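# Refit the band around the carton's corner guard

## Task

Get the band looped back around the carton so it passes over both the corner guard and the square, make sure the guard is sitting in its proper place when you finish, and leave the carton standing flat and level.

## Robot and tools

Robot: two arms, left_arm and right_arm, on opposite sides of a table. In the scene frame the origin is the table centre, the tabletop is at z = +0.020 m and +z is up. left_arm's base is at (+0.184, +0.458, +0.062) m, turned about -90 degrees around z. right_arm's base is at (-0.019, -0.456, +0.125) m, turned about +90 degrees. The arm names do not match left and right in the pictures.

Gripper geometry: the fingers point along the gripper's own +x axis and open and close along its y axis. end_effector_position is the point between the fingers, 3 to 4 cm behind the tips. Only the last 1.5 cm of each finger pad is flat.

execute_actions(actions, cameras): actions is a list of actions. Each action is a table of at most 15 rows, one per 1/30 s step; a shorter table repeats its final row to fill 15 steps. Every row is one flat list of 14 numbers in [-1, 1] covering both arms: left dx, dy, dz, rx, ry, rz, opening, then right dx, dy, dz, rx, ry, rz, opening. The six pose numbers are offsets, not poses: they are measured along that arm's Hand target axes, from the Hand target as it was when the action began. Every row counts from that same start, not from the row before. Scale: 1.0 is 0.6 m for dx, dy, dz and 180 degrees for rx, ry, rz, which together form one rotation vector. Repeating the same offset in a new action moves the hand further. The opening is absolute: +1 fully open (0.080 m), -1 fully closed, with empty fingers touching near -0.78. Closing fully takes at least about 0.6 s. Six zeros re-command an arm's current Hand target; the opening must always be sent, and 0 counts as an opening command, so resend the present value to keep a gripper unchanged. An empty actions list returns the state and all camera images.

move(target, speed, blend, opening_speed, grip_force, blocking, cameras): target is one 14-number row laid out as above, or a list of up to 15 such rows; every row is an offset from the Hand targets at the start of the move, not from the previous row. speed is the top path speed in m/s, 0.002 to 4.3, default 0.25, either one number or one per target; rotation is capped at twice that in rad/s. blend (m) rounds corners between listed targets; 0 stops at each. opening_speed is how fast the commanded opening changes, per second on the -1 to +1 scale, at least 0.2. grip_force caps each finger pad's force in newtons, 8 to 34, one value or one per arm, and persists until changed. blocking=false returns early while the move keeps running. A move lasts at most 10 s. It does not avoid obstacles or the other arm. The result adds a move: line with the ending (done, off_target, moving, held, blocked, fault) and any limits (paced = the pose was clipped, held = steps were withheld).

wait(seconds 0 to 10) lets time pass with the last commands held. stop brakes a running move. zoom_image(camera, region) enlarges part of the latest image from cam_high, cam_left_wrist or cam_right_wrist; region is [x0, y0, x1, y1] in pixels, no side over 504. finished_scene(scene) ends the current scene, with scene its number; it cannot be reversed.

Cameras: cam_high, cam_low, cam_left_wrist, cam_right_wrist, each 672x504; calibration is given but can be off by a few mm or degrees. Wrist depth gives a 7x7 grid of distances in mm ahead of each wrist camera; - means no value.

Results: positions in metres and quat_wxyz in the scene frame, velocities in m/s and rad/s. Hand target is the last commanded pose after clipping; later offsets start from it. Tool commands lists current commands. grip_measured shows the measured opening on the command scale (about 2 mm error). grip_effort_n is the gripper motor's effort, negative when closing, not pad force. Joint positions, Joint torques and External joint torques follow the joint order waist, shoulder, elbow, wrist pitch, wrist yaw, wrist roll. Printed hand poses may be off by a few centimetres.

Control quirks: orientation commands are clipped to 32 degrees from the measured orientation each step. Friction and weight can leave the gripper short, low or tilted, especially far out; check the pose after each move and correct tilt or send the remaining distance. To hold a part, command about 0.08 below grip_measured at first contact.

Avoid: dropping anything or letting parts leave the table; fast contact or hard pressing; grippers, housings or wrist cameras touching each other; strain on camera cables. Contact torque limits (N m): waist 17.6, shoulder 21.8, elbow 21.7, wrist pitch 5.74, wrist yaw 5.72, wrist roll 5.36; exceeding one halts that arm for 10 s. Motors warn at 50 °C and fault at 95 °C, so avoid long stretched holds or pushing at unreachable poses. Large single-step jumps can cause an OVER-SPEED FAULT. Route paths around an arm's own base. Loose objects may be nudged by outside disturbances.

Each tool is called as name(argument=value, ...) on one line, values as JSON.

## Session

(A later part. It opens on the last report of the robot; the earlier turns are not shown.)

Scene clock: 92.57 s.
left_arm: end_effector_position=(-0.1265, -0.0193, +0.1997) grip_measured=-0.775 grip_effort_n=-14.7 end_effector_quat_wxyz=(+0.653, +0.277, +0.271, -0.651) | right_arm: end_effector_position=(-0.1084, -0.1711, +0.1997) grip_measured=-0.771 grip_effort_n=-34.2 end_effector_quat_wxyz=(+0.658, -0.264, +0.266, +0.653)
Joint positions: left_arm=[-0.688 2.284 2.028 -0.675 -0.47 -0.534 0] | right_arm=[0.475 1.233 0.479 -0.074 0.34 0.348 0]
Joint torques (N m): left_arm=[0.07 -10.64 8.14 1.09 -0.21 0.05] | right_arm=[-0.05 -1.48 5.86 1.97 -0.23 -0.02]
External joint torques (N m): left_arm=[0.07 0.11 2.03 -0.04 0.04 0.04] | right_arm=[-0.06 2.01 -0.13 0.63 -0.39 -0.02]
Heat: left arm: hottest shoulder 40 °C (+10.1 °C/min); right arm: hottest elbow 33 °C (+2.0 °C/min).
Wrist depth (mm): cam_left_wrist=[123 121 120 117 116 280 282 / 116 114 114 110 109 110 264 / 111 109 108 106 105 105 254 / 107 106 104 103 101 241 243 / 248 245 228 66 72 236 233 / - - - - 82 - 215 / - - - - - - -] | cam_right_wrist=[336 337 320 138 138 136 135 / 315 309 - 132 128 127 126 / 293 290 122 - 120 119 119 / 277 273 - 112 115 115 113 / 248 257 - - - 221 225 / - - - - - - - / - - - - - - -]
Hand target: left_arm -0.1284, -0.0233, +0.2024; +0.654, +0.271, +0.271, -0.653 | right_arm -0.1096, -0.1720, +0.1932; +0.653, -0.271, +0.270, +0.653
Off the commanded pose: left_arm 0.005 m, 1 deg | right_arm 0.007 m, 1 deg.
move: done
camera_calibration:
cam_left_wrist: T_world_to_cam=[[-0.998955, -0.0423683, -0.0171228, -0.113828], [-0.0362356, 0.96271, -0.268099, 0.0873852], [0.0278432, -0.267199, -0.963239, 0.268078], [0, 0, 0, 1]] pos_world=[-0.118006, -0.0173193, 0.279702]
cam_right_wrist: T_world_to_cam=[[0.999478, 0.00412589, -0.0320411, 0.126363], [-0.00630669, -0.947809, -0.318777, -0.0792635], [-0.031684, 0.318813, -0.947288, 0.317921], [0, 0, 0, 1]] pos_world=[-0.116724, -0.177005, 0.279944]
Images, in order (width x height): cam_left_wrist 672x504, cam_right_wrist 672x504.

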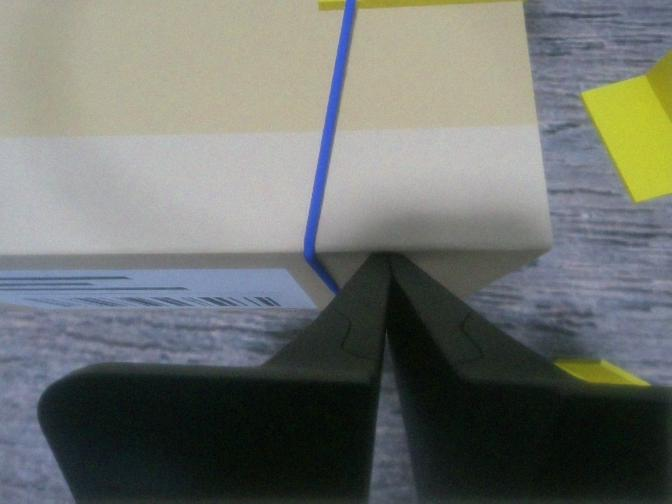

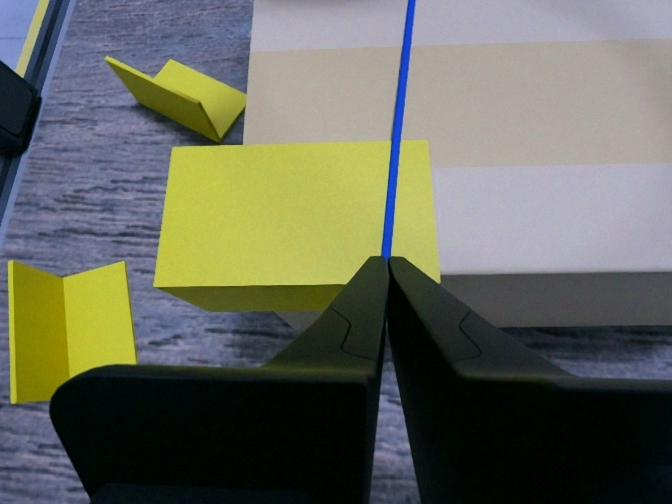

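move(target=[[-0.08,0,0.02,0,0,0,-1,0,0,0,0,0,0,-1],[-0.08,0,0.02,0,0,0,-1,0.004,-0.044,0,0,0,0,-1]], cameras=["cam_left_wrist","cam_right_wrist"], speed=0.08)

Scene clock: 106.30 s.
left_arm: end_effector_position=(-0.1275, +0.0026, +0.2276) grip_measured=-0.775 grip_effort_n=-14.7 end_effector_quat_wxyz=(+0.651, +0.289, +0.271, -0.647) | right_arm: end_effector_position=(-0.0930, -0.1669, +0.2002) grip_measured=-0.771 grip_effort_n=-34.7 end_effector_quat_wxyz=(+0.644, -0.260, +0.268, +0.667)
Joint positions: left_arm=[-0.718 2.231 2.065 -0.801 -0.487 -0.559 0] | right_arm=[0.366 1.202 0.454 -0.042 0.227 0.255 0]
Joint torques (N m): left_arm=[-0.05 -13.92 7.67 0.75 -0.4 -0.21] | right_arm=[-1.87 -2.92 4.39 1.34 0.61 -0.18]
External joint torques (N m): left_arm=[-0.05 -3.4 1.54 -0.37 -0.14 -0.21] | right_arm=[-1.86 0.46 -1.71 -0.07 0.5 -0.18]
Heat: left arm: hottest shoulder 40 °C (+8.1 °C/min); right arm: hottest elbow 32 °C (+2.0 °C/min).
Wrist depth (mm): cam_left_wrist=[160 157 154 150 147 310 307 / 153 149 146 143 141 297 290 / 144 142 139 136 134 283 279 / 193 194 193 169 169 273 269 / 286 282 280 66 72 262 257 / - - - - 82 - 247 / - - - - - - -] | cam_right_wrist=[360 341 146 140 138 136 133 / 324 312 133 133 129 126 124 / 302 298 122 122 120 119 117 / 285 118 114 113 113 112 112 / 263 262 134 - - 166 158 / - - - - - - - / - - - - - - -]
Hand target: left_arm -0.1284, +0.0021, +0.2449; +0.654, +0.270, +0.271, -0.653 | right_arm -0.0833, -0.1703, +0.1916; +0.653, -0.271, +0.271, +0.653
Off the commanded pose: left_arm 0.017 m, 2 deg | right_arm 0.013 m, 2 deg.
move: off_target (left_arm, right_arm)
camera_calibration:
cam_left_wrist: T_world_to_cam=[[-0.99865, -0.0384142, -0.0349762, -0.10927], [-0.0284596, 0.967752, -0.250291, 0.0706149], [0.043463, -0.248958, -0.967539, 0.303704], [0, 0, 0, 1]] pos_world=[-0.120313, 0.00307414, 0.307698]
cam_right_wrist: T_world_to_cam=[[0.997734, 0.0379012, -0.0555899, 0.121091], [0.0180814, -0.946887, -0.321059, -0.0720923], [-0.0648058, 0.319326, -0.945426, 0.314182], [0, 0, 0, 1]] pos_world=[-0.0991522, -0.173179, 0.280621]
Images, in order (width x height): cam_left_wrist 672x504, cam_right_wrist 672x504.

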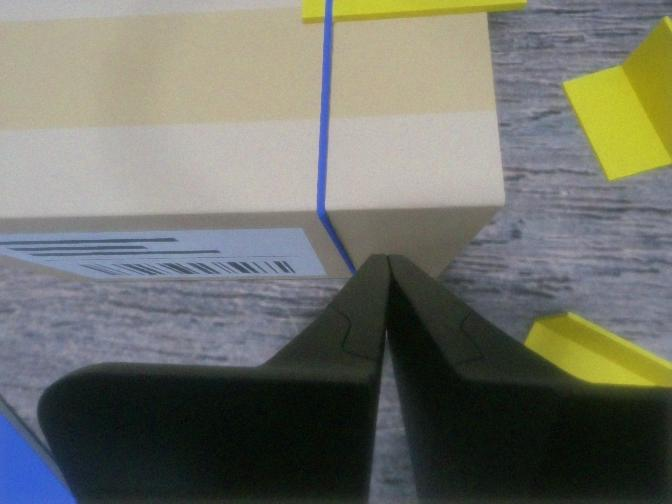

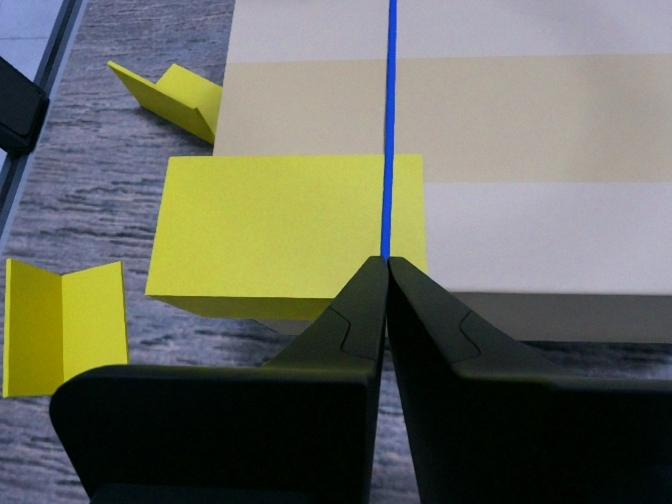

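move(target=[[0.07,0,-0.01,0,0,0,-1,0,0,0,0,0,0,-1],[0.07,0,-0.01,0,0,0,0,0,0,0,0,0,0,-1],[-0.03,0,0.02,0,0,0,0,0,-0.015,0,0,0,0,-1]], cameras=["cam_left_wrist","cam_right_wrist"], speed=0.08)

Scene clock: 114.30 s.
left_arm: end_effector_position=(-0.1282, +0.0064, +0.2476) grip_measured=-0.003 grip_effort_n=17.0 end_effector_quat_wxyz=(+0.651, +0.291, +0.271, -0.646) | right_arm: end_effector_position=(-0.0839, -0.1666, +0.2001) grip_measured=-0.771 grip_effort_n=-34.7 end_effector_quat_wxyz=(+0.644, -0.260, +0.268, +0.668)
Joint positions: left_arm=[-0.725 2.234 2.151 -0.89 -0.49 -0.565 0.035] | right_arm=[0.32 1.187 0.443 -0.039 0.194 0.221 0]
Joint torques (N m): left_arm=[-0.29 -14.24 7.59 0.72 -0.4 -0.21] | right_arm=[-1.82 -2.89 4.45 1.36 0.64 -0.17]
External joint torques (N m): left_arm=[-0.28 -3.93 1.6 -0.37 -0.14 -0.21] | right_arm=[-1.79 0.37 -1.63 -0.05 0.54 -0.17]
Heat: left arm: hottest shoulder 43 °C (+11.1 °C/min); right arm: hottest wrist pitch 32 °C (+2.0 °C/min).
Wrist depth (mm): cam_left_wrist=[187 183 177 171 169 335 329 / 176 173 170 167 163 320 302 / 169 165 162 158 156 307 299 / 243 208 181 182 181 294 288 / 310 308 - 290 286 73 278 / - - 63 279 276 68 - / - - - 269 265 69 -] | cam_right_wrist=[347 346 144 140 139 136 134 / 323 315 134 132 129 126 124 / 301 298 120 118 120 119 117 / 285 119 117 114 113 112 112 / 264 264 135 - - 164 157 / - - - - - - - / - - - - - - -]
Hand target: left_arm -0.1285, +0.0064, +0.2661; +0.654, +0.271, +0.271, -0.653 | right_arm -0.0742, -0.1703, +0.1915; +0.653, -0.271, +0.270, +0.653
Off the commanded pose: left_arm 0.019 m, 2 deg | right_arm 0.013 m, 2 deg.
move: off_target (left_arm, right_arm)
camera_calibration:
cam_left_wrist: T_world_to_cam=[[-0.998599, -0.0377564, -0.0370775, -0.108642], [-0.0273866, 0.968269, -0.248404, 0.07162], [0.0452799, -0.247041, -0.967947, 0.324331], [0, 0, 0, 1]] pos_world=[-0.121214, 0.00667352, 0.327697]
cam_right_wrist: T_world_to_cam=[[0.997719, 0.0389288, -0.0551395, 0.112147], [0.0191822, -0.946771, -0.321335, -0.0719006], [-0.0647137, 0.319545, -0.945359, 0.314633], [0, 0, 0, 1]] pos_world=[-0.0901508, -0.172979, 0.280521]
Images, in order (width x height): cam_left_wrist 672x504, cam_right_wrist 672x504.

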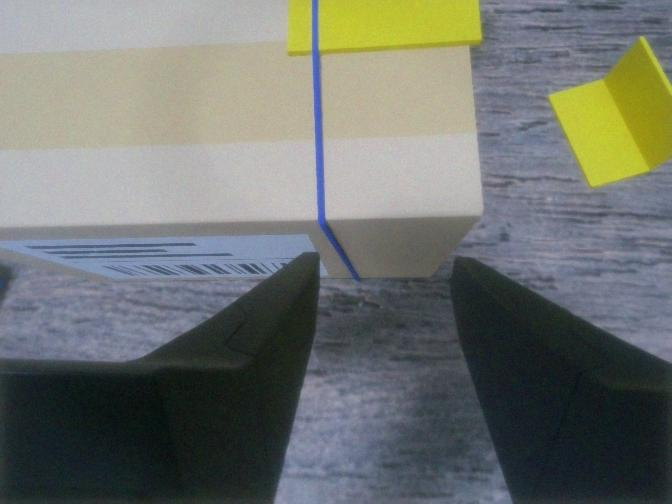

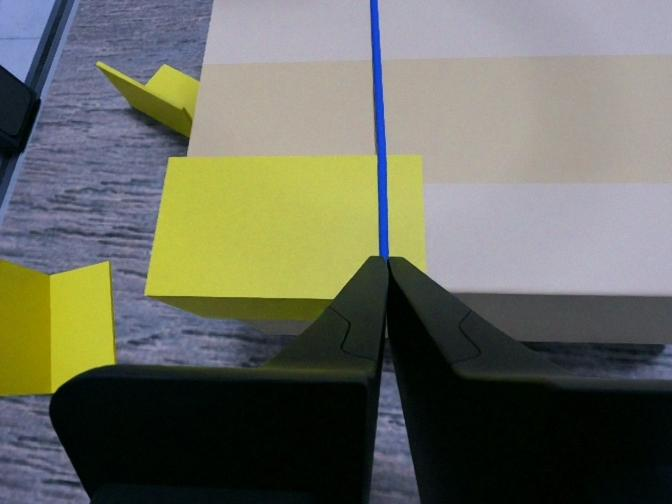

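move(target=[[0,0,0,0,0,0,0,0,-0.0185,0,0,0,0,-1],[0,0,0,0,0,0,0,-0.006,-0.008,0.008,0,0,0,-1]], cameras=["cam_left_wrist","cam_right_wrist"], speed=0.06)

Scene clock: 120.60 s.
left_arm: end_effector_position=(-0.1282, +0.0064, +0.2476) grip_measured=-0.003 grip_effort_n=17.0 end_effector_quat_wxyz=(+0.651, +0.291, +0.271, -0.646) | right_arm: end_effector_position=(-0.0726, -0.1677, +0.2004) grip_measured=-0.771 grip_effort_n=-34.7 end_effector_quat_wxyz=(+0.649, -0.266, +0.266, +0.661)
Joint positions: left_arm=[-0.725 2.234 2.151 -0.89 -0.49 -0.565 0.035] | right_arm=[0.278 1.169 0.44 -0.06 0.182 0.19 0]
Joint torques (N m): left_arm=[-0.32 -14.16 7.92 0.76 -0.41 -0.18] | right_arm=[-0.36 -3.1 6.37 0.72 0.41 0.2]
External joint torques (N m): left_arm=[-0.24 -3.75 1.88 -0.35 -0.15 -0.18] | right_arm=[-0.37 0.08 0.29 -0.67 0.33 0.2]
Heat: left arm: hottest shoulder 43 °C (+10.1 °C/min); right arm: hottest wrist pitch 32 °C (+1.0 °C/min).
Wrist depth (mm): cam_left_wrist=[187 183 176 171 170 335 329 / 176 174 170 166 163 320 305 / 168 165 162 158 156 306 300 / 244 209 182 200 182 294 287 / 310 308 - 289 286 73 278 / - - 63 278 277 68 - / - - - 269 265 69 -] | cam_right_wrist=[342 332 144 139 138 136 134 / 318 138 133 131 128 126 125 / 297 128 - 117 120 120 119 / 280 117 114 113 113 112 112 / - 260 137 - - 181 180 / - - - - - - - / - - - - - - -]
Hand target: left_arm -0.1286, +0.0064, +0.2661; +0.654, +0.270, +0.271, -0.653 | right_arm -0.0694, -0.1695, +0.1975; +0.653, -0.271, +0.270, +0.653
Off the commanded pose: left_arm 0.018 m, 2 deg | right_arm 0.005 m, 1 deg.
move: off_target (left_arm)
camera_calibration:
cam_left_wrist: T_world_to_cam=[[-0.998599, -0.0377564, -0.0370775, -0.108642], [-0.0273866, 0.968269, -0.248404, 0.07162], [0.0452799, -0.247041, -0.967947, 0.324331], [0, 0, 0, 1]] pos_world=[-0.121214, 0.00667352, 0.327697]
cam_right_wrist: T_world_to_cam=[[0.998855, 0.0270122, -0.0394953, 0.0958668], [0.0132441, -0.949242, -0.314269, -0.0753548], [-0.0459797, 0.313386, -0.948512, 0.317067], [0, 0, 0, 1]] pos_world=[-0.0801803, -0.173484, 0.280846]
Images, in order (width x height): cam_left_wrist 672x504, cam_right_wrist 672x504.

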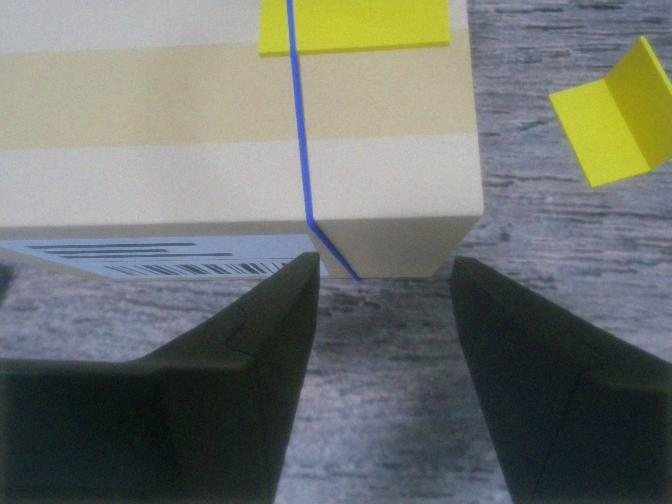

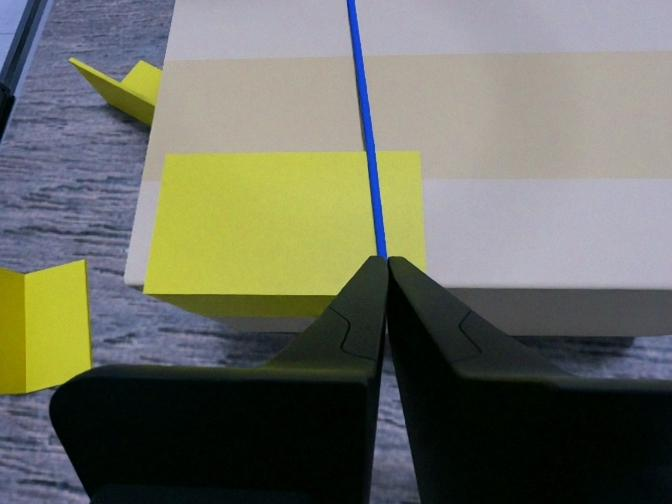

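move(target=[[0,0,0,0,0,0,0,-0.04,0,0.0,0,0,0,-1],[0,0,0,0,0,0,0,-0.04,0.034,0,0,0,0,-1]], cameras=["cam_left_wrist","cam_right_wrist"], speed=0.06)

Scene clock: 127.50 s.
left_arm: end_effector_position=(-0.1282, +0.0064, +0.2476) grip_measured=-0.003 grip_effort_n=16.5 end_effector_quat_wxyz=(+0.651, +0.291, +0.271, -0.646) | right_arm: end_effector_position=(-0.0875, -0.1885, +0.2103) grip_measured=-0.771 grip_effort_n=-33.7 end_effector_quat_wxyz=(+0.653, -0.275, +0.271, +0.651)
Joint positions: left_arm=[-0.725 2.234 2.151 -0.89 -0.49 -0.565 0.035] | right_arm=[0.406 1.084 0.46 -0.213 0.285 0.292 0]
Joint torques (N m): left_arm=[-0.17 -14.11 7.75 0.74 -0.41 -0.2] | right_arm=[0.48 -2.93 8.21 1.08 0.14 0.22]
External joint torques (N m): left_arm=[-0.23 -3.71 1.69 -0.38 -0.15 -0.2] | right_arm=[0.48 -0.17 1.89 -0.28 0.01 0.22]
Heat: left arm: hottest shoulder 43 °C (+7.1 °C/min); right arm: hottest wrist pitch 32 °C (+1.0 °C/min).
Wrist depth (mm): cam_left_wrist=[187 182 176 172 170 335 330 / 176 174 170 165 163 320 307 / 168 165 162 158 156 306 300 / 244 208 181 181 182 292 288 / 309 308 - 290 287 73 278 / - - 63 279 276 68 - / - - - 269 265 69 -] | cam_right_wrist=[337 335 149 147 146 144 143 / 318 308 140 140 139 135 135 / 298 297 129 127 127 130 126 / 290 281 275 - 145 179 156 / 263 265 270 - - 260 255 / - - - - - - - / - - - - - - -]
Hand target: left_arm -0.1286, +0.0064, +0.2661; +0.654, +0.270, +0.271, -0.653 | right_arm -0.0898, -0.1864, +0.2144; +0.653, -0.271, +0.271, +0.653
Off the commanded pose: left_arm 0.018 m, 2 deg | right_arm 0.005 m, 1 deg.
move: off_target (left_arm)
camera_calibration:
cam_left_wrist: T_world_to_cam=[[-0.998599, -0.0377564, -0.0370775, -0.108642], [-0.0273866, 0.968269, -0.248404, 0.07162], [0.0452799, -0.247041, -0.967947, 0.324331], [0, 0, 0, 1]] pos_world=[-0.121214, 0.00667352, 0.327697]
cam_right_wrist: T_world_to_cam=[[0.999603, 0.0110305, -0.0259278, 0.105835], [0.00290674, -0.955648, -0.294498, -0.0980868], [-0.0280263, 0.294305, -0.9553, 0.331555], [0, 0, 0, 1]] pos_world=[-0.0962155, -0.192482, 0.290592]
Images, in order (width x height): cam_left_wrist 672x504, cam_right_wrist 672x504.

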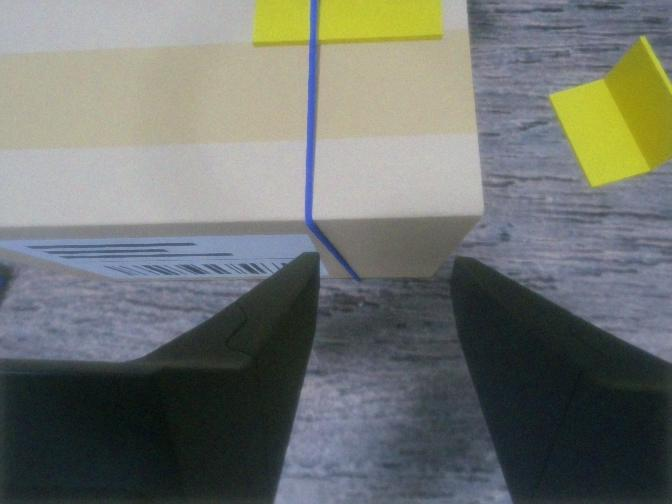

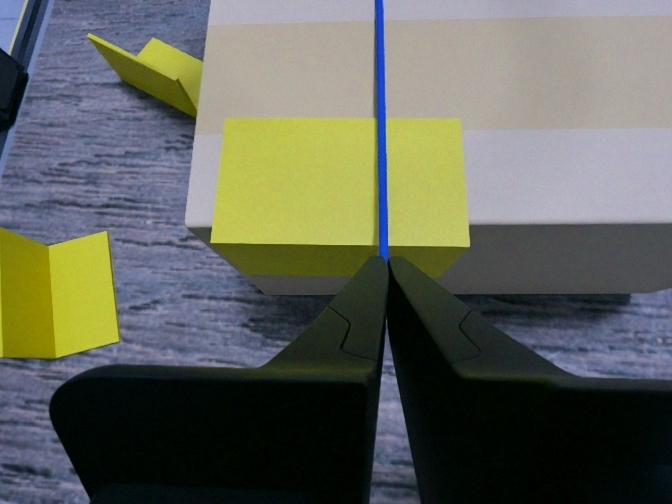

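move(target=[[0.08,0.0398,-0.035,0,0,0,-0.2,0,0.015,0,0,0,0,-1],[0.108,0.0398,-0.035,0,0,0,-0.2,0,0.021,0,0,0,0,-1],[0.108,0.0398,-0.035,0,0,0,-1,0,0.021,0,0,0,0,-1]], cameras=["cam_left_wrist","cam_right_wrist"], speed=0.08)

Scene clock: 134.13 s.
left_arm: end_effector_position=(-0.1035, -0.0218, +0.2064) grip_measured=-0.771 grip_effort_n=-29.5 end_effector_quat_wxyz=(+0.653, +0.270, +0.273, -0.652) | right_arm: end_effector_position=(-0.0993, -0.1884, +0.2102) grip_measured=-0.771 grip_effort_n=-33.7 end_effector_quat_wxyz=(+0.655, -0.276, +0.270, +0.650)
Joint positions: left_arm=[-0.646 2.211 1.926 -0.619 -0.444 -0.504 0] | right_arm=[0.469 1.115 0.478 -0.215 0.33 0.342 0]
Joint torques (N m): left_arm=[-0.09 -10.12 7.44 0.94 -0.21 0.23] | right_arm=[0.6 -3.07 8.16 1.07 0.11 0.21]
External joint torques (N m): left_arm=[-0.17 0.34 1.22 -0.25 0.02 0.23] | right_arm=[0.6 -0.13 1.88 -0.26 -0.05 0.2]
Heat: left arm: hottest shoulder 44 °C (+6.1 °C/min); right arm: hottest elbow 32 °C (+2.0 °C/min).
Wrist depth (mm): cam_left_wrist=[133 130 129 126 125 123 294 / 124 124 122 121 119 117 276 / 118 117 117 114 112 112 262 / 114 112 110 110 108 108 248 / 252 250 196 66 72 242 242 / - - - - 74 - 235 / - - - - - - -] | cam_right_wrist=[336 335 150 147 146 144 143 / 316 313 137 133 133 136 135 / 299 297 - 127 126 129 126 / 284 280 275 - 122 179 157 / - 265 269 - - 260 257 / - - - - - - - / - - - - - - -]
Hand target: left_arm -0.1045, -0.0246, +0.2054; +0.654, +0.270, +0.271, -0.653 | right_arm -0.1025, -0.1865, +0.2144; +0.653, -0.271, +0.270, +0.653
Off the commanded pose: left_arm 0.003 m, 0 deg | right_arm 0.006 m, 1 deg.
move: done
camera_calibration:
cam_left_wrist: T_world_to_cam=[[-0.998923, -0.0461673, -0.00472478, -0.0934309], [-0.0430863, 0.960422, -0.275198, 0.0930735], [0.017243, -0.274698, -0.961376, 0.27152], [0, 0, 0, 1]] pos_world=[-0.0940018, -0.0191173, 0.286205]
cam_right_wrist: T_world_to_cam=[[0.999686, 0.00853973, -0.0235474, 0.116673], [0.00122108, -0.955585, -0.294714, -0.0980655], [-0.0250183, 0.294592, -0.955295, 0.33157], [0, 0, 0, 1]] pos_world=[-0.108221, -0.192384, 0.290594]
Images, in order (width x height): cam_left_wrist 672x504, cam_right_wrist 672x504.

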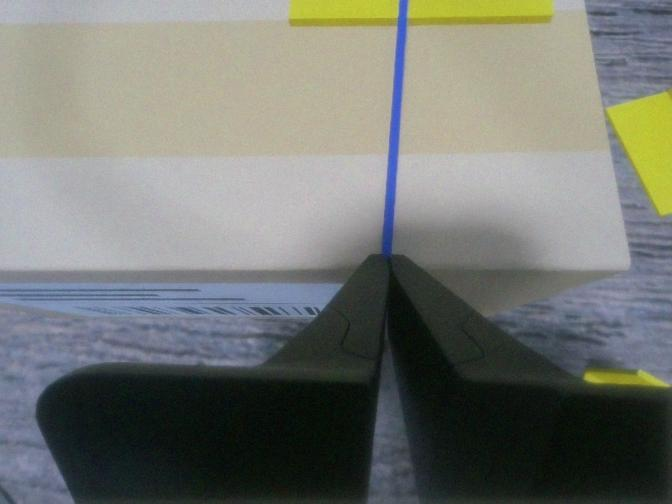

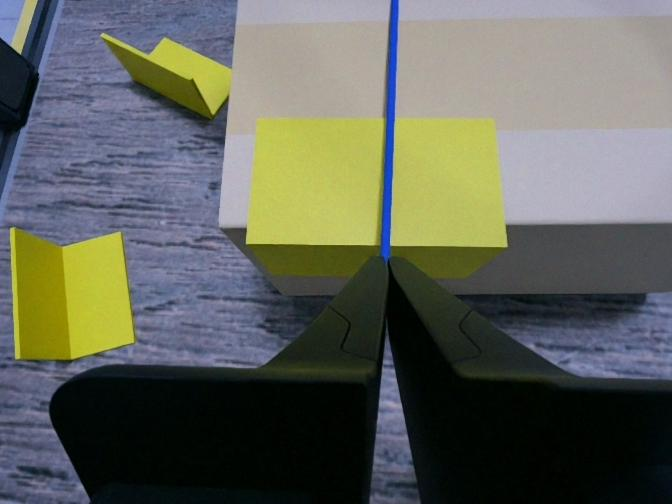

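move(target=[[-0.012,0,0,0,0,0,-1,0,0.002,0,0,0,0,-1],[-0.012,-0.032,0,0,0,0,-1,0,0.002,0,0,0,0,-1],[0.001,-0.032,-0.003,0,0,0,-1,0.03,0.002,0.003,0,0,0,-1]], cameras=["cam_left_wrist","cam_right_wrist"], speed=0.06)

Scene clock: 138.63 s.
left_arm: end_effector_position=(-0.1228, -0.0193, +0.2019) grip_measured=-0.775 grip_effort_n=-14.7 end_effector_quat_wxyz=(+0.652, +0.277, +0.271, -0.652) | right_arm: end_effector_position=(-0.1016, -0.1743, +0.2012) grip_measured=-0.771 grip_effort_n=-33.7 end_effector_quat_wxyz=(+0.656, -0.271, +0.271, +0.650)
Joint positions: left_arm=[-0.681 2.269 2.011 -0.667 -0.465 -0.525 0] | right_arm=[0.448 1.205 0.481 -0.117 0.318 0.331 0]
Joint torques (N m): left_arm=[0.12 -10.48 7.92 1.14 -0.24 -0.01] | right_arm=[-0.04 -3.19 7.56 1.3 -0.07 -0.16]
External joint torques (N m): left_arm=[0.21 0.34 1.71 -0.03 -0.01 -0.01] | right_arm=[-0.03 0.19 1.48 -0.04 -0.23 -0.16]
Heat: left arm: hottest shoulder 43 °C (+5.0 °C/min); right arm: hottest elbow 32 °C (+1.0 °C/min).
Wrist depth (mm): cam_left_wrist=[127 124 122 120 118 283 285 / 119 117 117 114 112 112 269 / 113 112 110 108 107 106 256 / 109 108 106 105 103 103 247 / 250 247 223 66 72 238 235 / - - - - 82 - 226 / - - - - - - -] | cam_right_wrist=[325 327 142 136 135 134 133 / 309 301 130 128 128 126 125 / 292 289 122 - 117 118 118 / 277 272 117 113 112 115 115 / - 258 258 - - 244 242 / - - - - - - - / - - - - - - -]
Hand target: left_arm -0.1237, -0.0237, +0.2038; +0.654, +0.270, +0.271, -0.653 | right_arm -0.1036, -0.1724, +0.2030; +0.653, -0.271, +0.270, +0.653
Off the commanded pose: left_arm 0.005 m, 1 deg | right_arm 0.003 m, 0 deg.
move: done
camera_calibration:
cam_left_wrist: T_world_to_cam=[[-0.999106, -0.0388958, -0.0165393, -0.110115], [-0.0330167, 0.962535, -0.269139, 0.0887691], [0.0263881, -0.268353, -0.962959, 0.269826], [0, 0, 0, 1]] pos_world=[-0.114206, -0.0173178, 0.281902]
cam_right_wrist: T_world_to_cam=[[0.999556, 0.00365394, -0.0295554, 0.119052], [-0.00539601, -0.953795, -0.300409, -0.0864412], [-0.0292875, 0.300436, -0.953352, 0.318904], [0, 0, 0, 1]] pos_world=[-0.110126, -0.178692, 0.281579]
Images, in order (width x height): cam_left_wrist 672x504, cam_right_wrist 672x504.

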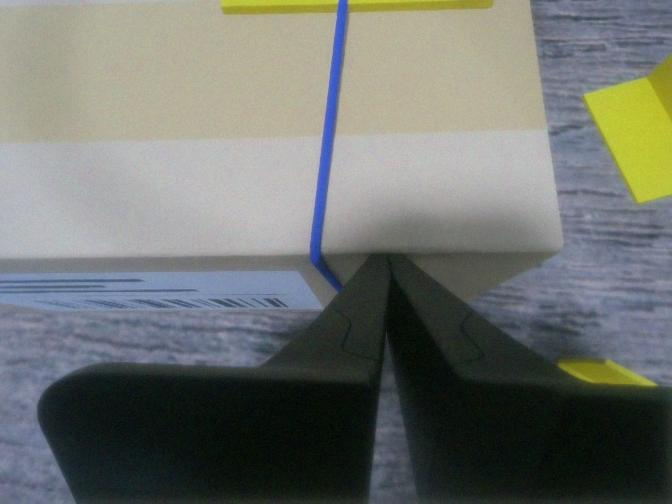

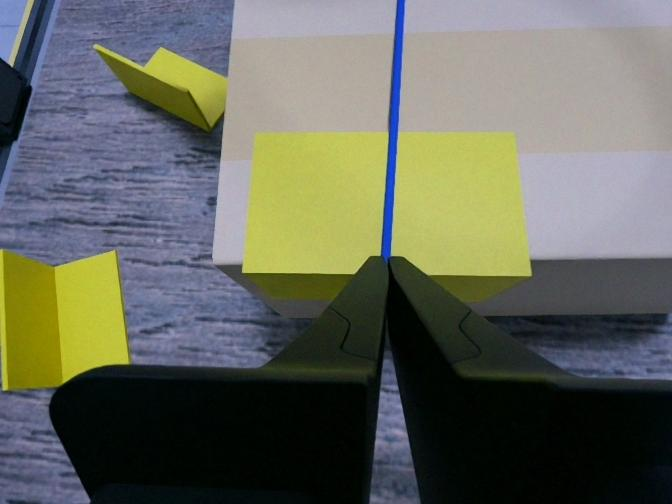

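move(target=[[-0.02,0,0.011,0,0,0,-0.2,0,0,0,0,0,0,-1],[-0.02,0.0308,0.011,0,0,0,-0.2,0,0,0,0,0,0,-1],[0.0123,0.0308,0.011,0,0,0,-0.2,0,0,0,0,0,0,-1],[0.0123,0.0308,0.011,0,0,0,-1,0,0,0,0,0,0,-1],[-0.02,0.0308,0.02,0,0,0,-1,0,0,0,0,0,0,-1]], cameras=["cam_left_wrist","cam_right_wrist"], speed=0.08)

Scene clock: 146.53 s.
left_arm: end_effector_position=(-0.1044, -0.0256, +0.2096) grip_measured=-0.771 grip_effort_n=-30.5 end_effector_quat_wxyz=(+0.652, +0.278, +0.272, -0.651) | right_arm: end_effector_position=(-0.1016, -0.1742, +0.2012) grip_measured=-0.771 grip_effort_n=-33.7 end_effector_quat_wxyz=(+0.656, -0.271, +0.271, +0.650)
Joint positions: left_arm=[-0.643 2.237 1.988 -0.667 -0.442 -0.496 0] | right_arm=[0.448 1.205 0.481 -0.117 0.318 0.331 0]
Joint torques (N m): left_arm=[-0.19 -13.5 7.05 -0.09 -0.34 -0.14] | right_arm=[0 -3.13 7.54 1.27 -0.08 -0.16]
External joint torques (N m): left_arm=[-0.27 -2.99 0.89 -1.26 -0.11 -0.14] | right_arm=[0.01 0.25 1.46 -0.07 -0.23 -0.16]
Heat: left arm: hottest shoulder 44 °C (+4.0 °C/min); right arm: hottest elbow 33 °C (+1.0 °C/min).
Wrist depth (mm): cam_left_wrist=[137 134 132 127 126 125 294 / 129 128 125 124 122 120 277 / - 122 120 118 115 115 264 / 116 115 112 112 110 109 249 / 257 238 163 66 72 241 243 / - - - - 74 - 236 / - - - - - - -] | cam_right_wrist=[327 327 141 137 136 134 133 / 309 304 130 129 127 126 125 / 291 288 122 - 117 119 118 / 276 273 117 112 112 114 115 / 259 260 258 - - 245 243 / - - - - - - - / - - - - - - -]
Hand target: left_arm -0.1053, -0.0237, +0.2207; +0.654, +0.270, +0.271, -0.653 | right_arm -0.1037, -0.1725, +0.2030; +0.653, -0.271, +0.270, +0.653
Off the commanded pose: left_arm 0.011 m, 1 deg | right_arm 0.003 m, 0 deg.
move: off_target (left_arm); target 4's new opening was sent with left_arm's hand 0.010 m and 1 deg from that target
camera_calibration:
cam_left_wrist: T_world_to_cam=[[-0.998978, -0.0418578, -0.017058, -0.0918653], [-0.0358333, 0.963424, -0.265574, 0.096423], [0.0275504, -0.264691, -0.96394, 0.275496], [0, 0, 0, 1]] pos_world=[-0.0959063, -0.0238202, 0.289602]
cam_right_wrist: T_world_to_cam=[[0.999553, 0.00359687, -0.0296791, 0.119076], [-0.00549965, -0.953672, -0.300798, -0.0862263], [-0.0293861, 0.300827, -0.953226, 0.318897], [0, 0, 0, 1]] pos_world=[-0.110126, -0.178593, 0.281578]
Images, in order (width x height): cam_left_wrist 672x504, cam_right_wrist 672x504.

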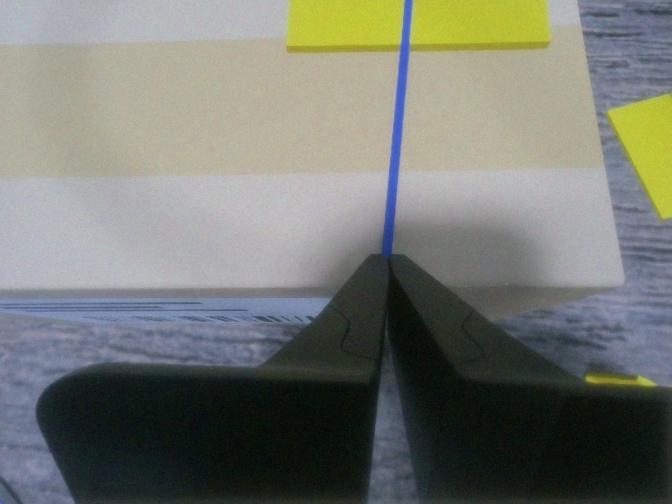

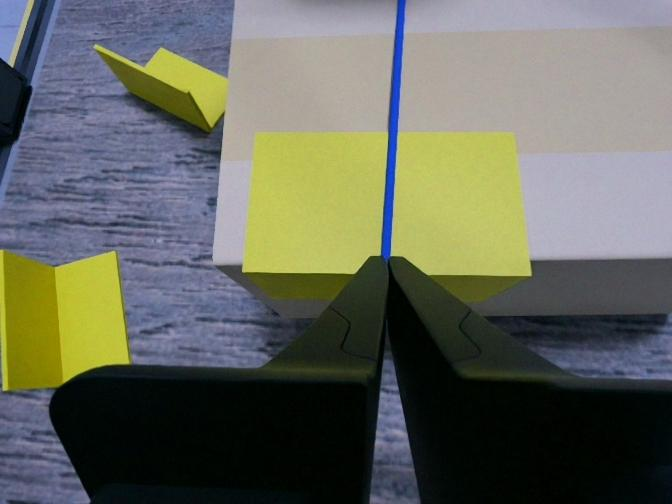

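move(target=[[-0.014,0,0.014,0,0,0,-1,0,0,0,0,0,0,-1],[-0.014,-0.03,0.014,0,0,0,-1,0,0,0,0,0,0,-1]], cameras=["cam_left_wrist","cam_right_wrist"], speed=0.05)

Scene clock: 150.57 s.
left_arm: end_effector_position=(-0.1164, -0.0237, +0.2202) grip_measured=-0.772 grip_effort_n=-29.5 end_effector_quat_wxyz=(+0.654, +0.285, +0.273, -0.646) | right_arm: end_effector_position=(-0.1017, -0.1741, +0.2013) grip_measured=-0.771 grip_effort_n=-33.7 end_effector_quat_wxyz=(+0.656, -0.271, +0.271, +0.650)
Joint positions: left_arm=[-0.666 2.287 2.123 -0.779 -0.46 -0.52 0] | right_arm=[0.447 1.205 0.482 -0.117 0.317 0.331 0]
Joint torques (N m): left_arm=[-1.07 -12.22 8.82 0.68 -0.38 -0.24] | right_arm=[0.01 -3.15 7.5 1.24 -0.06 -0.17]
External joint torques (N m): left_arm=[-1.13 -1.47 2.7 -0.47 -0.14 -0.24] | right_arm=[0.01 0.23 1.43 -0.1 -0.22 -0.17]
Motor temperatures (°C): left_arm=[21 46 30 33 26 35] | right_arm=[26 24 33 31 29 25]
Heat: left arm: hottest shoulder 46 °C (+6.0 °C/min); right arm: hottest elbow 33 °C (+1.0 °C/min).
Wrist depth (mm): cam_left_wrist=[147 145 140 135 133 293 296 / 140 138 135 132 129 129 280 / 133 130 128 126 124 123 270 / 126 125 122 120 118 116 259 / 271 266 198 66 72 250 249 / - - - - 74 - 241 / - - - - - - -] | cam_right_wrist=[328 328 142 136 136 134 133 / 307 301 130 129 128 126 125 / 290 288 120 - 117 119 118 / 278 273 117 113 - 115 115 / 258 260 259 - - 244 242 / - - - - - - - / - - - - - - -]
Hand target: left_arm -0.1233, -0.0237, +0.2325; +0.654, +0.271, +0.271, -0.653 | right_arm -0.1037, -0.1725, +0.2030; +0.653, -0.271, +0.270, +0.653
Off the commanded pose: left_arm 0.014 m, 2 deg | right_arm 0.003 m, 0 deg.
move: off_target (left_arm)
camera_calibration:
cam_left_wrist: T_world_to_cam=[[-0.998483, -0.0468711, -0.0288769, -0.100945], [-0.038005, 0.96635, -0.254408, 0.0943255], [0.0398296, -0.252924, -0.966666, 0.288846], [0, 0, 0, 1]] pos_world=[-0.108711, -0.0228267, 0.300299]
cam_right_wrist: T_world_to_cam=[[0.99954, 0.00353195, -0.0301203, 0.11919], [-0.00570072, -0.953607, -0.300999, -0.0860552], [-0.0297861, 0.301032, -0.953149, 0.318932], [0, 0, 0, 1]] pos_world=[-0.110126, -0.178493, 0.281677]
Images, in order (width x height): cam_left_wrist 672x504, cam_right_wrist 672x504.

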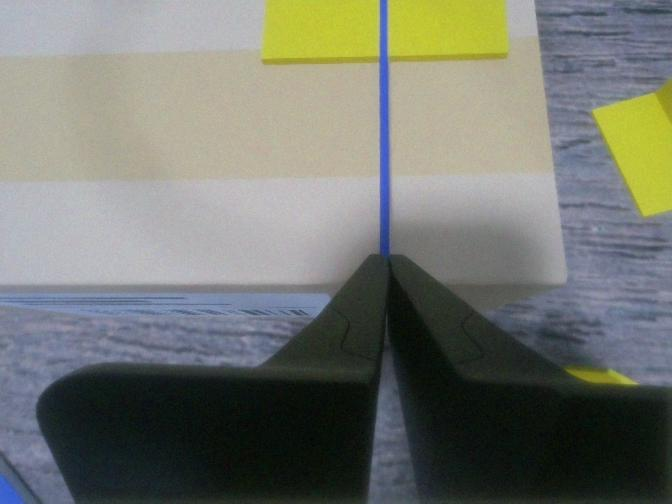

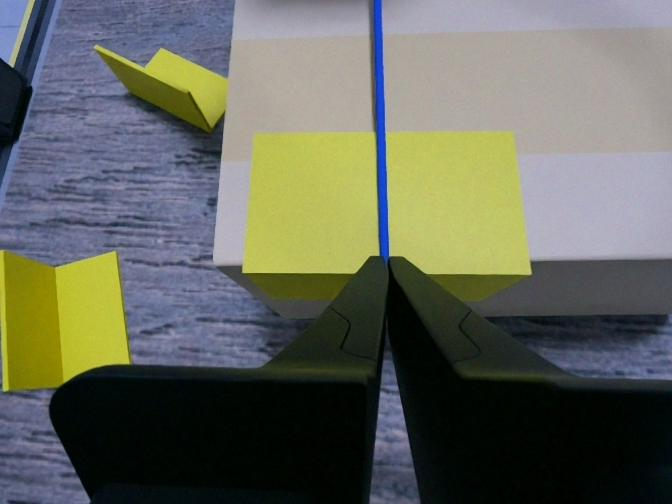

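move(target=[[0,-0.006,0,0,0,0,-1,0,0,0,0,0,0,-1],[0.03,-0.006,-0.014,0,0,0,-1,0.003,0,0,0,0,0,-1],[0.03,-0.006,-0.014,0,0,0,-0.3,0.003,0,0,0,0,0,-0.4]], cameras=["cam_left_wrist","cam_right_wrist"], speed=0.05)

Scene clock: 154.50 s.
left_arm: end_effector_position=(-0.1260, -0.0308, +0.2164) grip_measured=-0.304 grip_effort_n=17.0 end_effector_quat_wxyz=(+0.654, +0.268, +0.271, -0.653) | right_arm: end_effector_position=(-0.1026, -0.1733, +0.2000) grip_measured=-0.404 grip_effort_n=18.8 end_effector_quat_wxyz=(+0.654, -0.271, +0.272, +0.651)
Joint positions: left_arm=[-0.672 2.315 2.138 -0.731 -0.464 -0.525 0.021] | right_arm=[0.446 1.214 0.482 -0.109 0.311 0.329 0.017]
Joint torques (N m): left_arm=[-0.35 -11.8 5.66 0.94 -0.14 0.1] | right_arm=[-0.13 -3.13 7.37 1.45 0.06 -0.16]
External joint torques (N m): left_arm=[-0.33 -0.83 -0.5 -0.23 0.1 0.1] | right_arm=[-0.15 0.29 1.32 0.11 -0.09 -0.16]
Heat: left arm: hottest shoulder 47 °C (+7.1 °C/min); right arm: hottest elbow 33 °C (+1.0 °C/min).
Wrist depth (mm): cam_left_wrist=[144 143 138 134 134 308 308 / 137 135 132 131 129 291 293 / 129 127 126 124 123 277 273 / 122 121 120 118 117 261 263 / 261 121 116 112 87 73 251 / - - - 244 81 - - / - - - 234 230 65 -] | cam_right_wrist=[328 326 140 135 133 132 131 / 307 297 130 127 125 124 123 / 289 286 118 - 115 116 116 / 274 272 114 - 110 113 116 / - 259 - - - 207 241 / - - - 240 - - - / - - - 229 - - -]
Hand target: left_arm -0.1269, -0.0305, +0.2138; +0.654, +0.271, +0.271, -0.653 | right_arm -0.1037, -0.1712, +0.2017; +0.653, -0.271, +0.270, +0.653
Off the commanded pose: left_arm 0.003 m, 0 deg | right_arm 0.003 m, 0 deg.
move: done
camera_calibration:
cam_left_wrist: T_world_to_cam=[[-0.99889, -0.0468823, -0.00465439, -0.116293], [-0.0436884, 0.958731, -0.280937, 0.104696], [0.0176333, -0.280422, -0.959715, 0.278554], [0, 0, 0, 1]] pos_world=[-0.116502, -0.0277151, 0.296204]
cam_right_wrist: T_world_to_cam=[[0.999456, 0.00771303, -0.0320612, 0.121115], [-0.00221182, -0.954392, -0.298549, -0.0859306], [-0.0329017, 0.298458, -0.953856, 0.316769], [0, 0, 0, 1]] pos_world=[-0.110817, -0.177488, 0.28038]
Images, in order (width x height): cam_left_wrist 672x504, cam_right_wrist 672x504.

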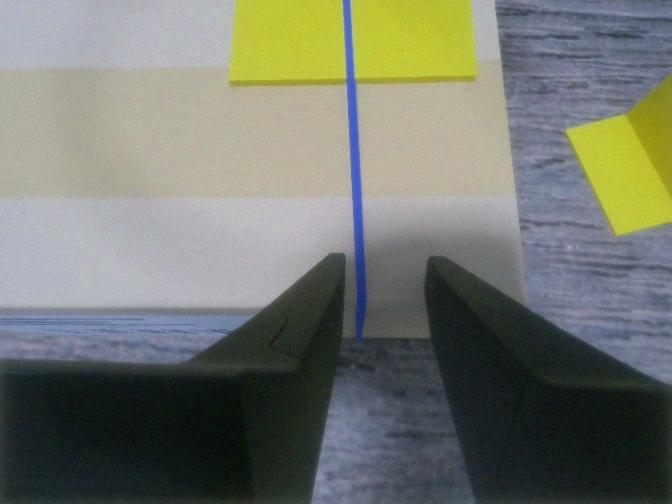

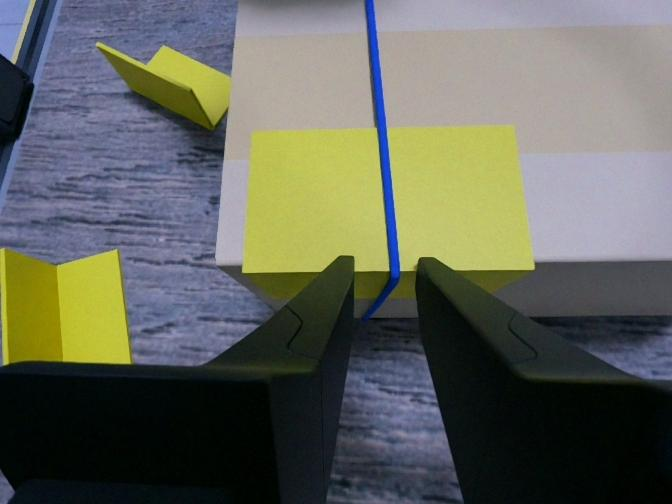

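move(target=[[-0.06,0,0.03,0,0,0,-0.2,-0.06,0.005,0,0,0,0,-0.3],[-0.2,0,0.06,0,0,0,-0.2,-0.17,0.005,0,0,0,0,-0.3]], cameras=["all"], speed=0.12)

zoom_image(camera="cam_low", region=[130, 230, 290, 350])

zoom_image(camera="cam_high", region=[320, 160, 480, 320])

Scene clock: 159.03 s.
left_arm: end_effector_position=(-0.1282, +0.0278, +0.3077) grip_measured=-0.203 grip_effort_n=16.5 end_effector_quat_wxyz=(+0.650, +0.282, +0.267, -0.654) | right_arm: end_effector_position=(-0.1051, -0.2447, +0.2670) grip_measured=-0.304 grip_effort_n=18.8 end_effector_quat_wxyz=(+0.652, -0.282, +0.271, +0.650)
Joint positions: left_arm=[-0.757 2.211 2.35 -1.097 -0.508 -0.581 0.026] | right_arm=[0.69 0.848 0.619 -0.707 0.466 0.524 0.021]
Joint torques (N m): left_arm=[-0.25 -13.53 7.17 0.77 -0.36 -0.2] | right_arm=[0.25 -2.57 8.58 1.27 0.3 0.2]
External joint torques (N m): left_arm=[-0.25 -3.45 1.38 -0.35 -0.09 -0.2] | right_arm=[0.25 -1.04 2.06 0.07 0.06 0.2]
Heat: left arm: hottest shoulder 48 °C (+9.1 °C/min); right arm: hottest elbow 33 °C (+1.0 °C/min).
Wrist depth (mm): cam_left_wrist=[461 453 446 433 425 418 414 / 253 249 245 238 240 399 391 / 240 236 233 227 229 375 369 / 345 272 274 243 358 361 354 / 367 370 - 350 - 73 340 / - - - 335 - 64 - / - - - 323 - 65 -] | cam_right_wrist=[- 401 406 217 214 214 213 / 1389 374 371 205 201 202 201 / 367 356 355 232 236 219 218 / 335 328 336 333 334 327 328 / 320 323 - 320 - 319 314 / - - - 305 - - - / - - - 289 - - -]
Hand target: left_arm -0.1269, +0.0289, +0.3242; +0.654, +0.271, +0.271, -0.653 | right_arm -0.1067, -0.2433, +0.2739; +0.653, -0.271, +0.270, +0.653
Off the commanded pose: left_arm 0.017 m, 1 deg | right_arm 0.007 m, 1 deg.
joint sent to its limit (left arm) — joint 3 (elbow), upper limit, where the elbow is as straight as it goes. The joint targets still meet the commanded pose.
move: off_target (left_arm)
camera_calibration:
cam_left_wrist: T_world_to_cam=[[-0.999252, -0.0287029, -0.0259237, -0.109316], [-0.0207066, 0.963132, -0.268231, 0.0729111], [0.0326669, -0.267493, -0.963006, 0.385227], [0, 0, 0, 1]] pos_world=[-0.120309, 0.0296848, 0.387699]
cam_right_wrist: T_world_to_cam=[[0.999757, 0.0141465, -0.0169217, 0.123972], [0.00874211, -0.958536, -0.284838, -0.137664], [-0.0202495, 0.284621, -0.958426, 0.401106], [0, 0, 0, 1]] pos_world=[-0.114616, -0.247873, 0.347316]

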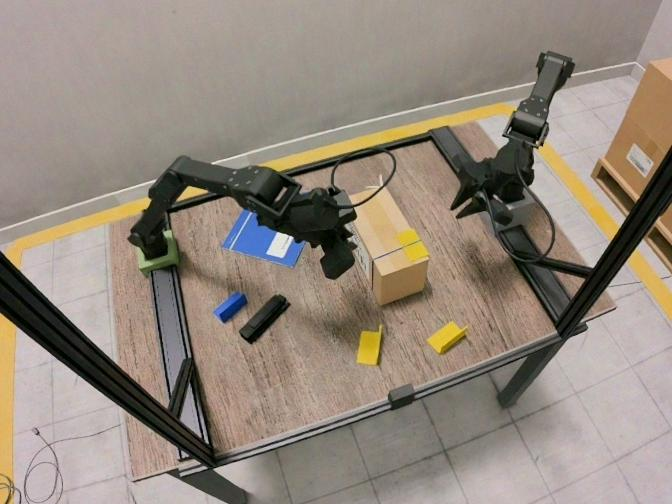

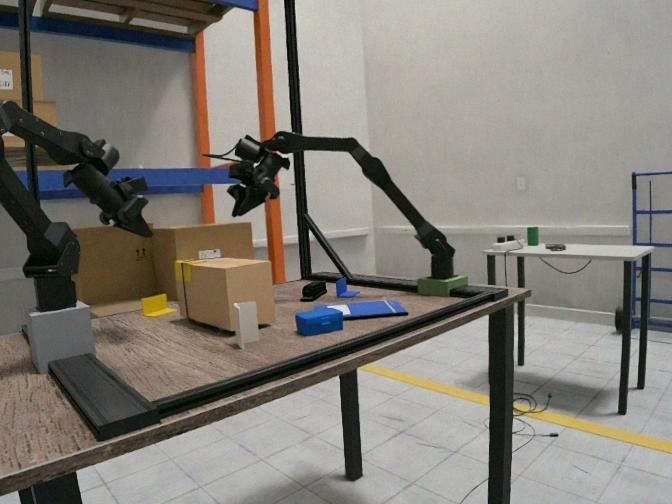

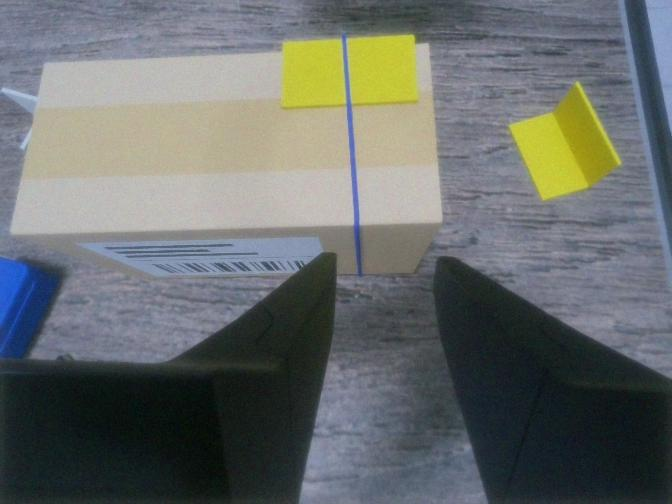

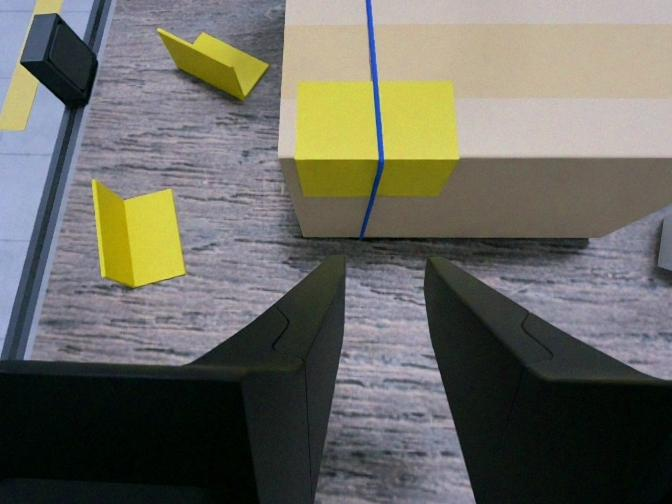

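Scaled by 3.150 from the camera's 672x504 image, which has a finer 960x720 frame.

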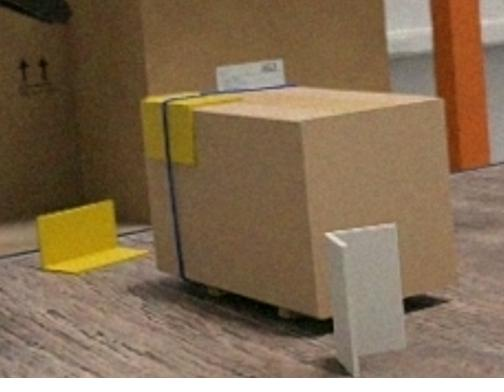

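Scaled by 3.150 from the camera's 672x504 image, which has a finer 960x720 frame.

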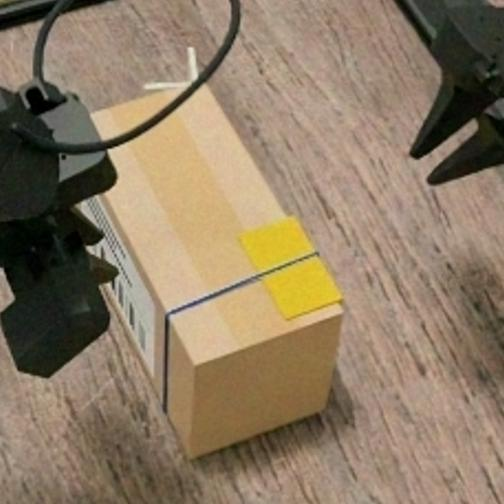

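finished_scene(scene=1)

The scene is finished: the task was done.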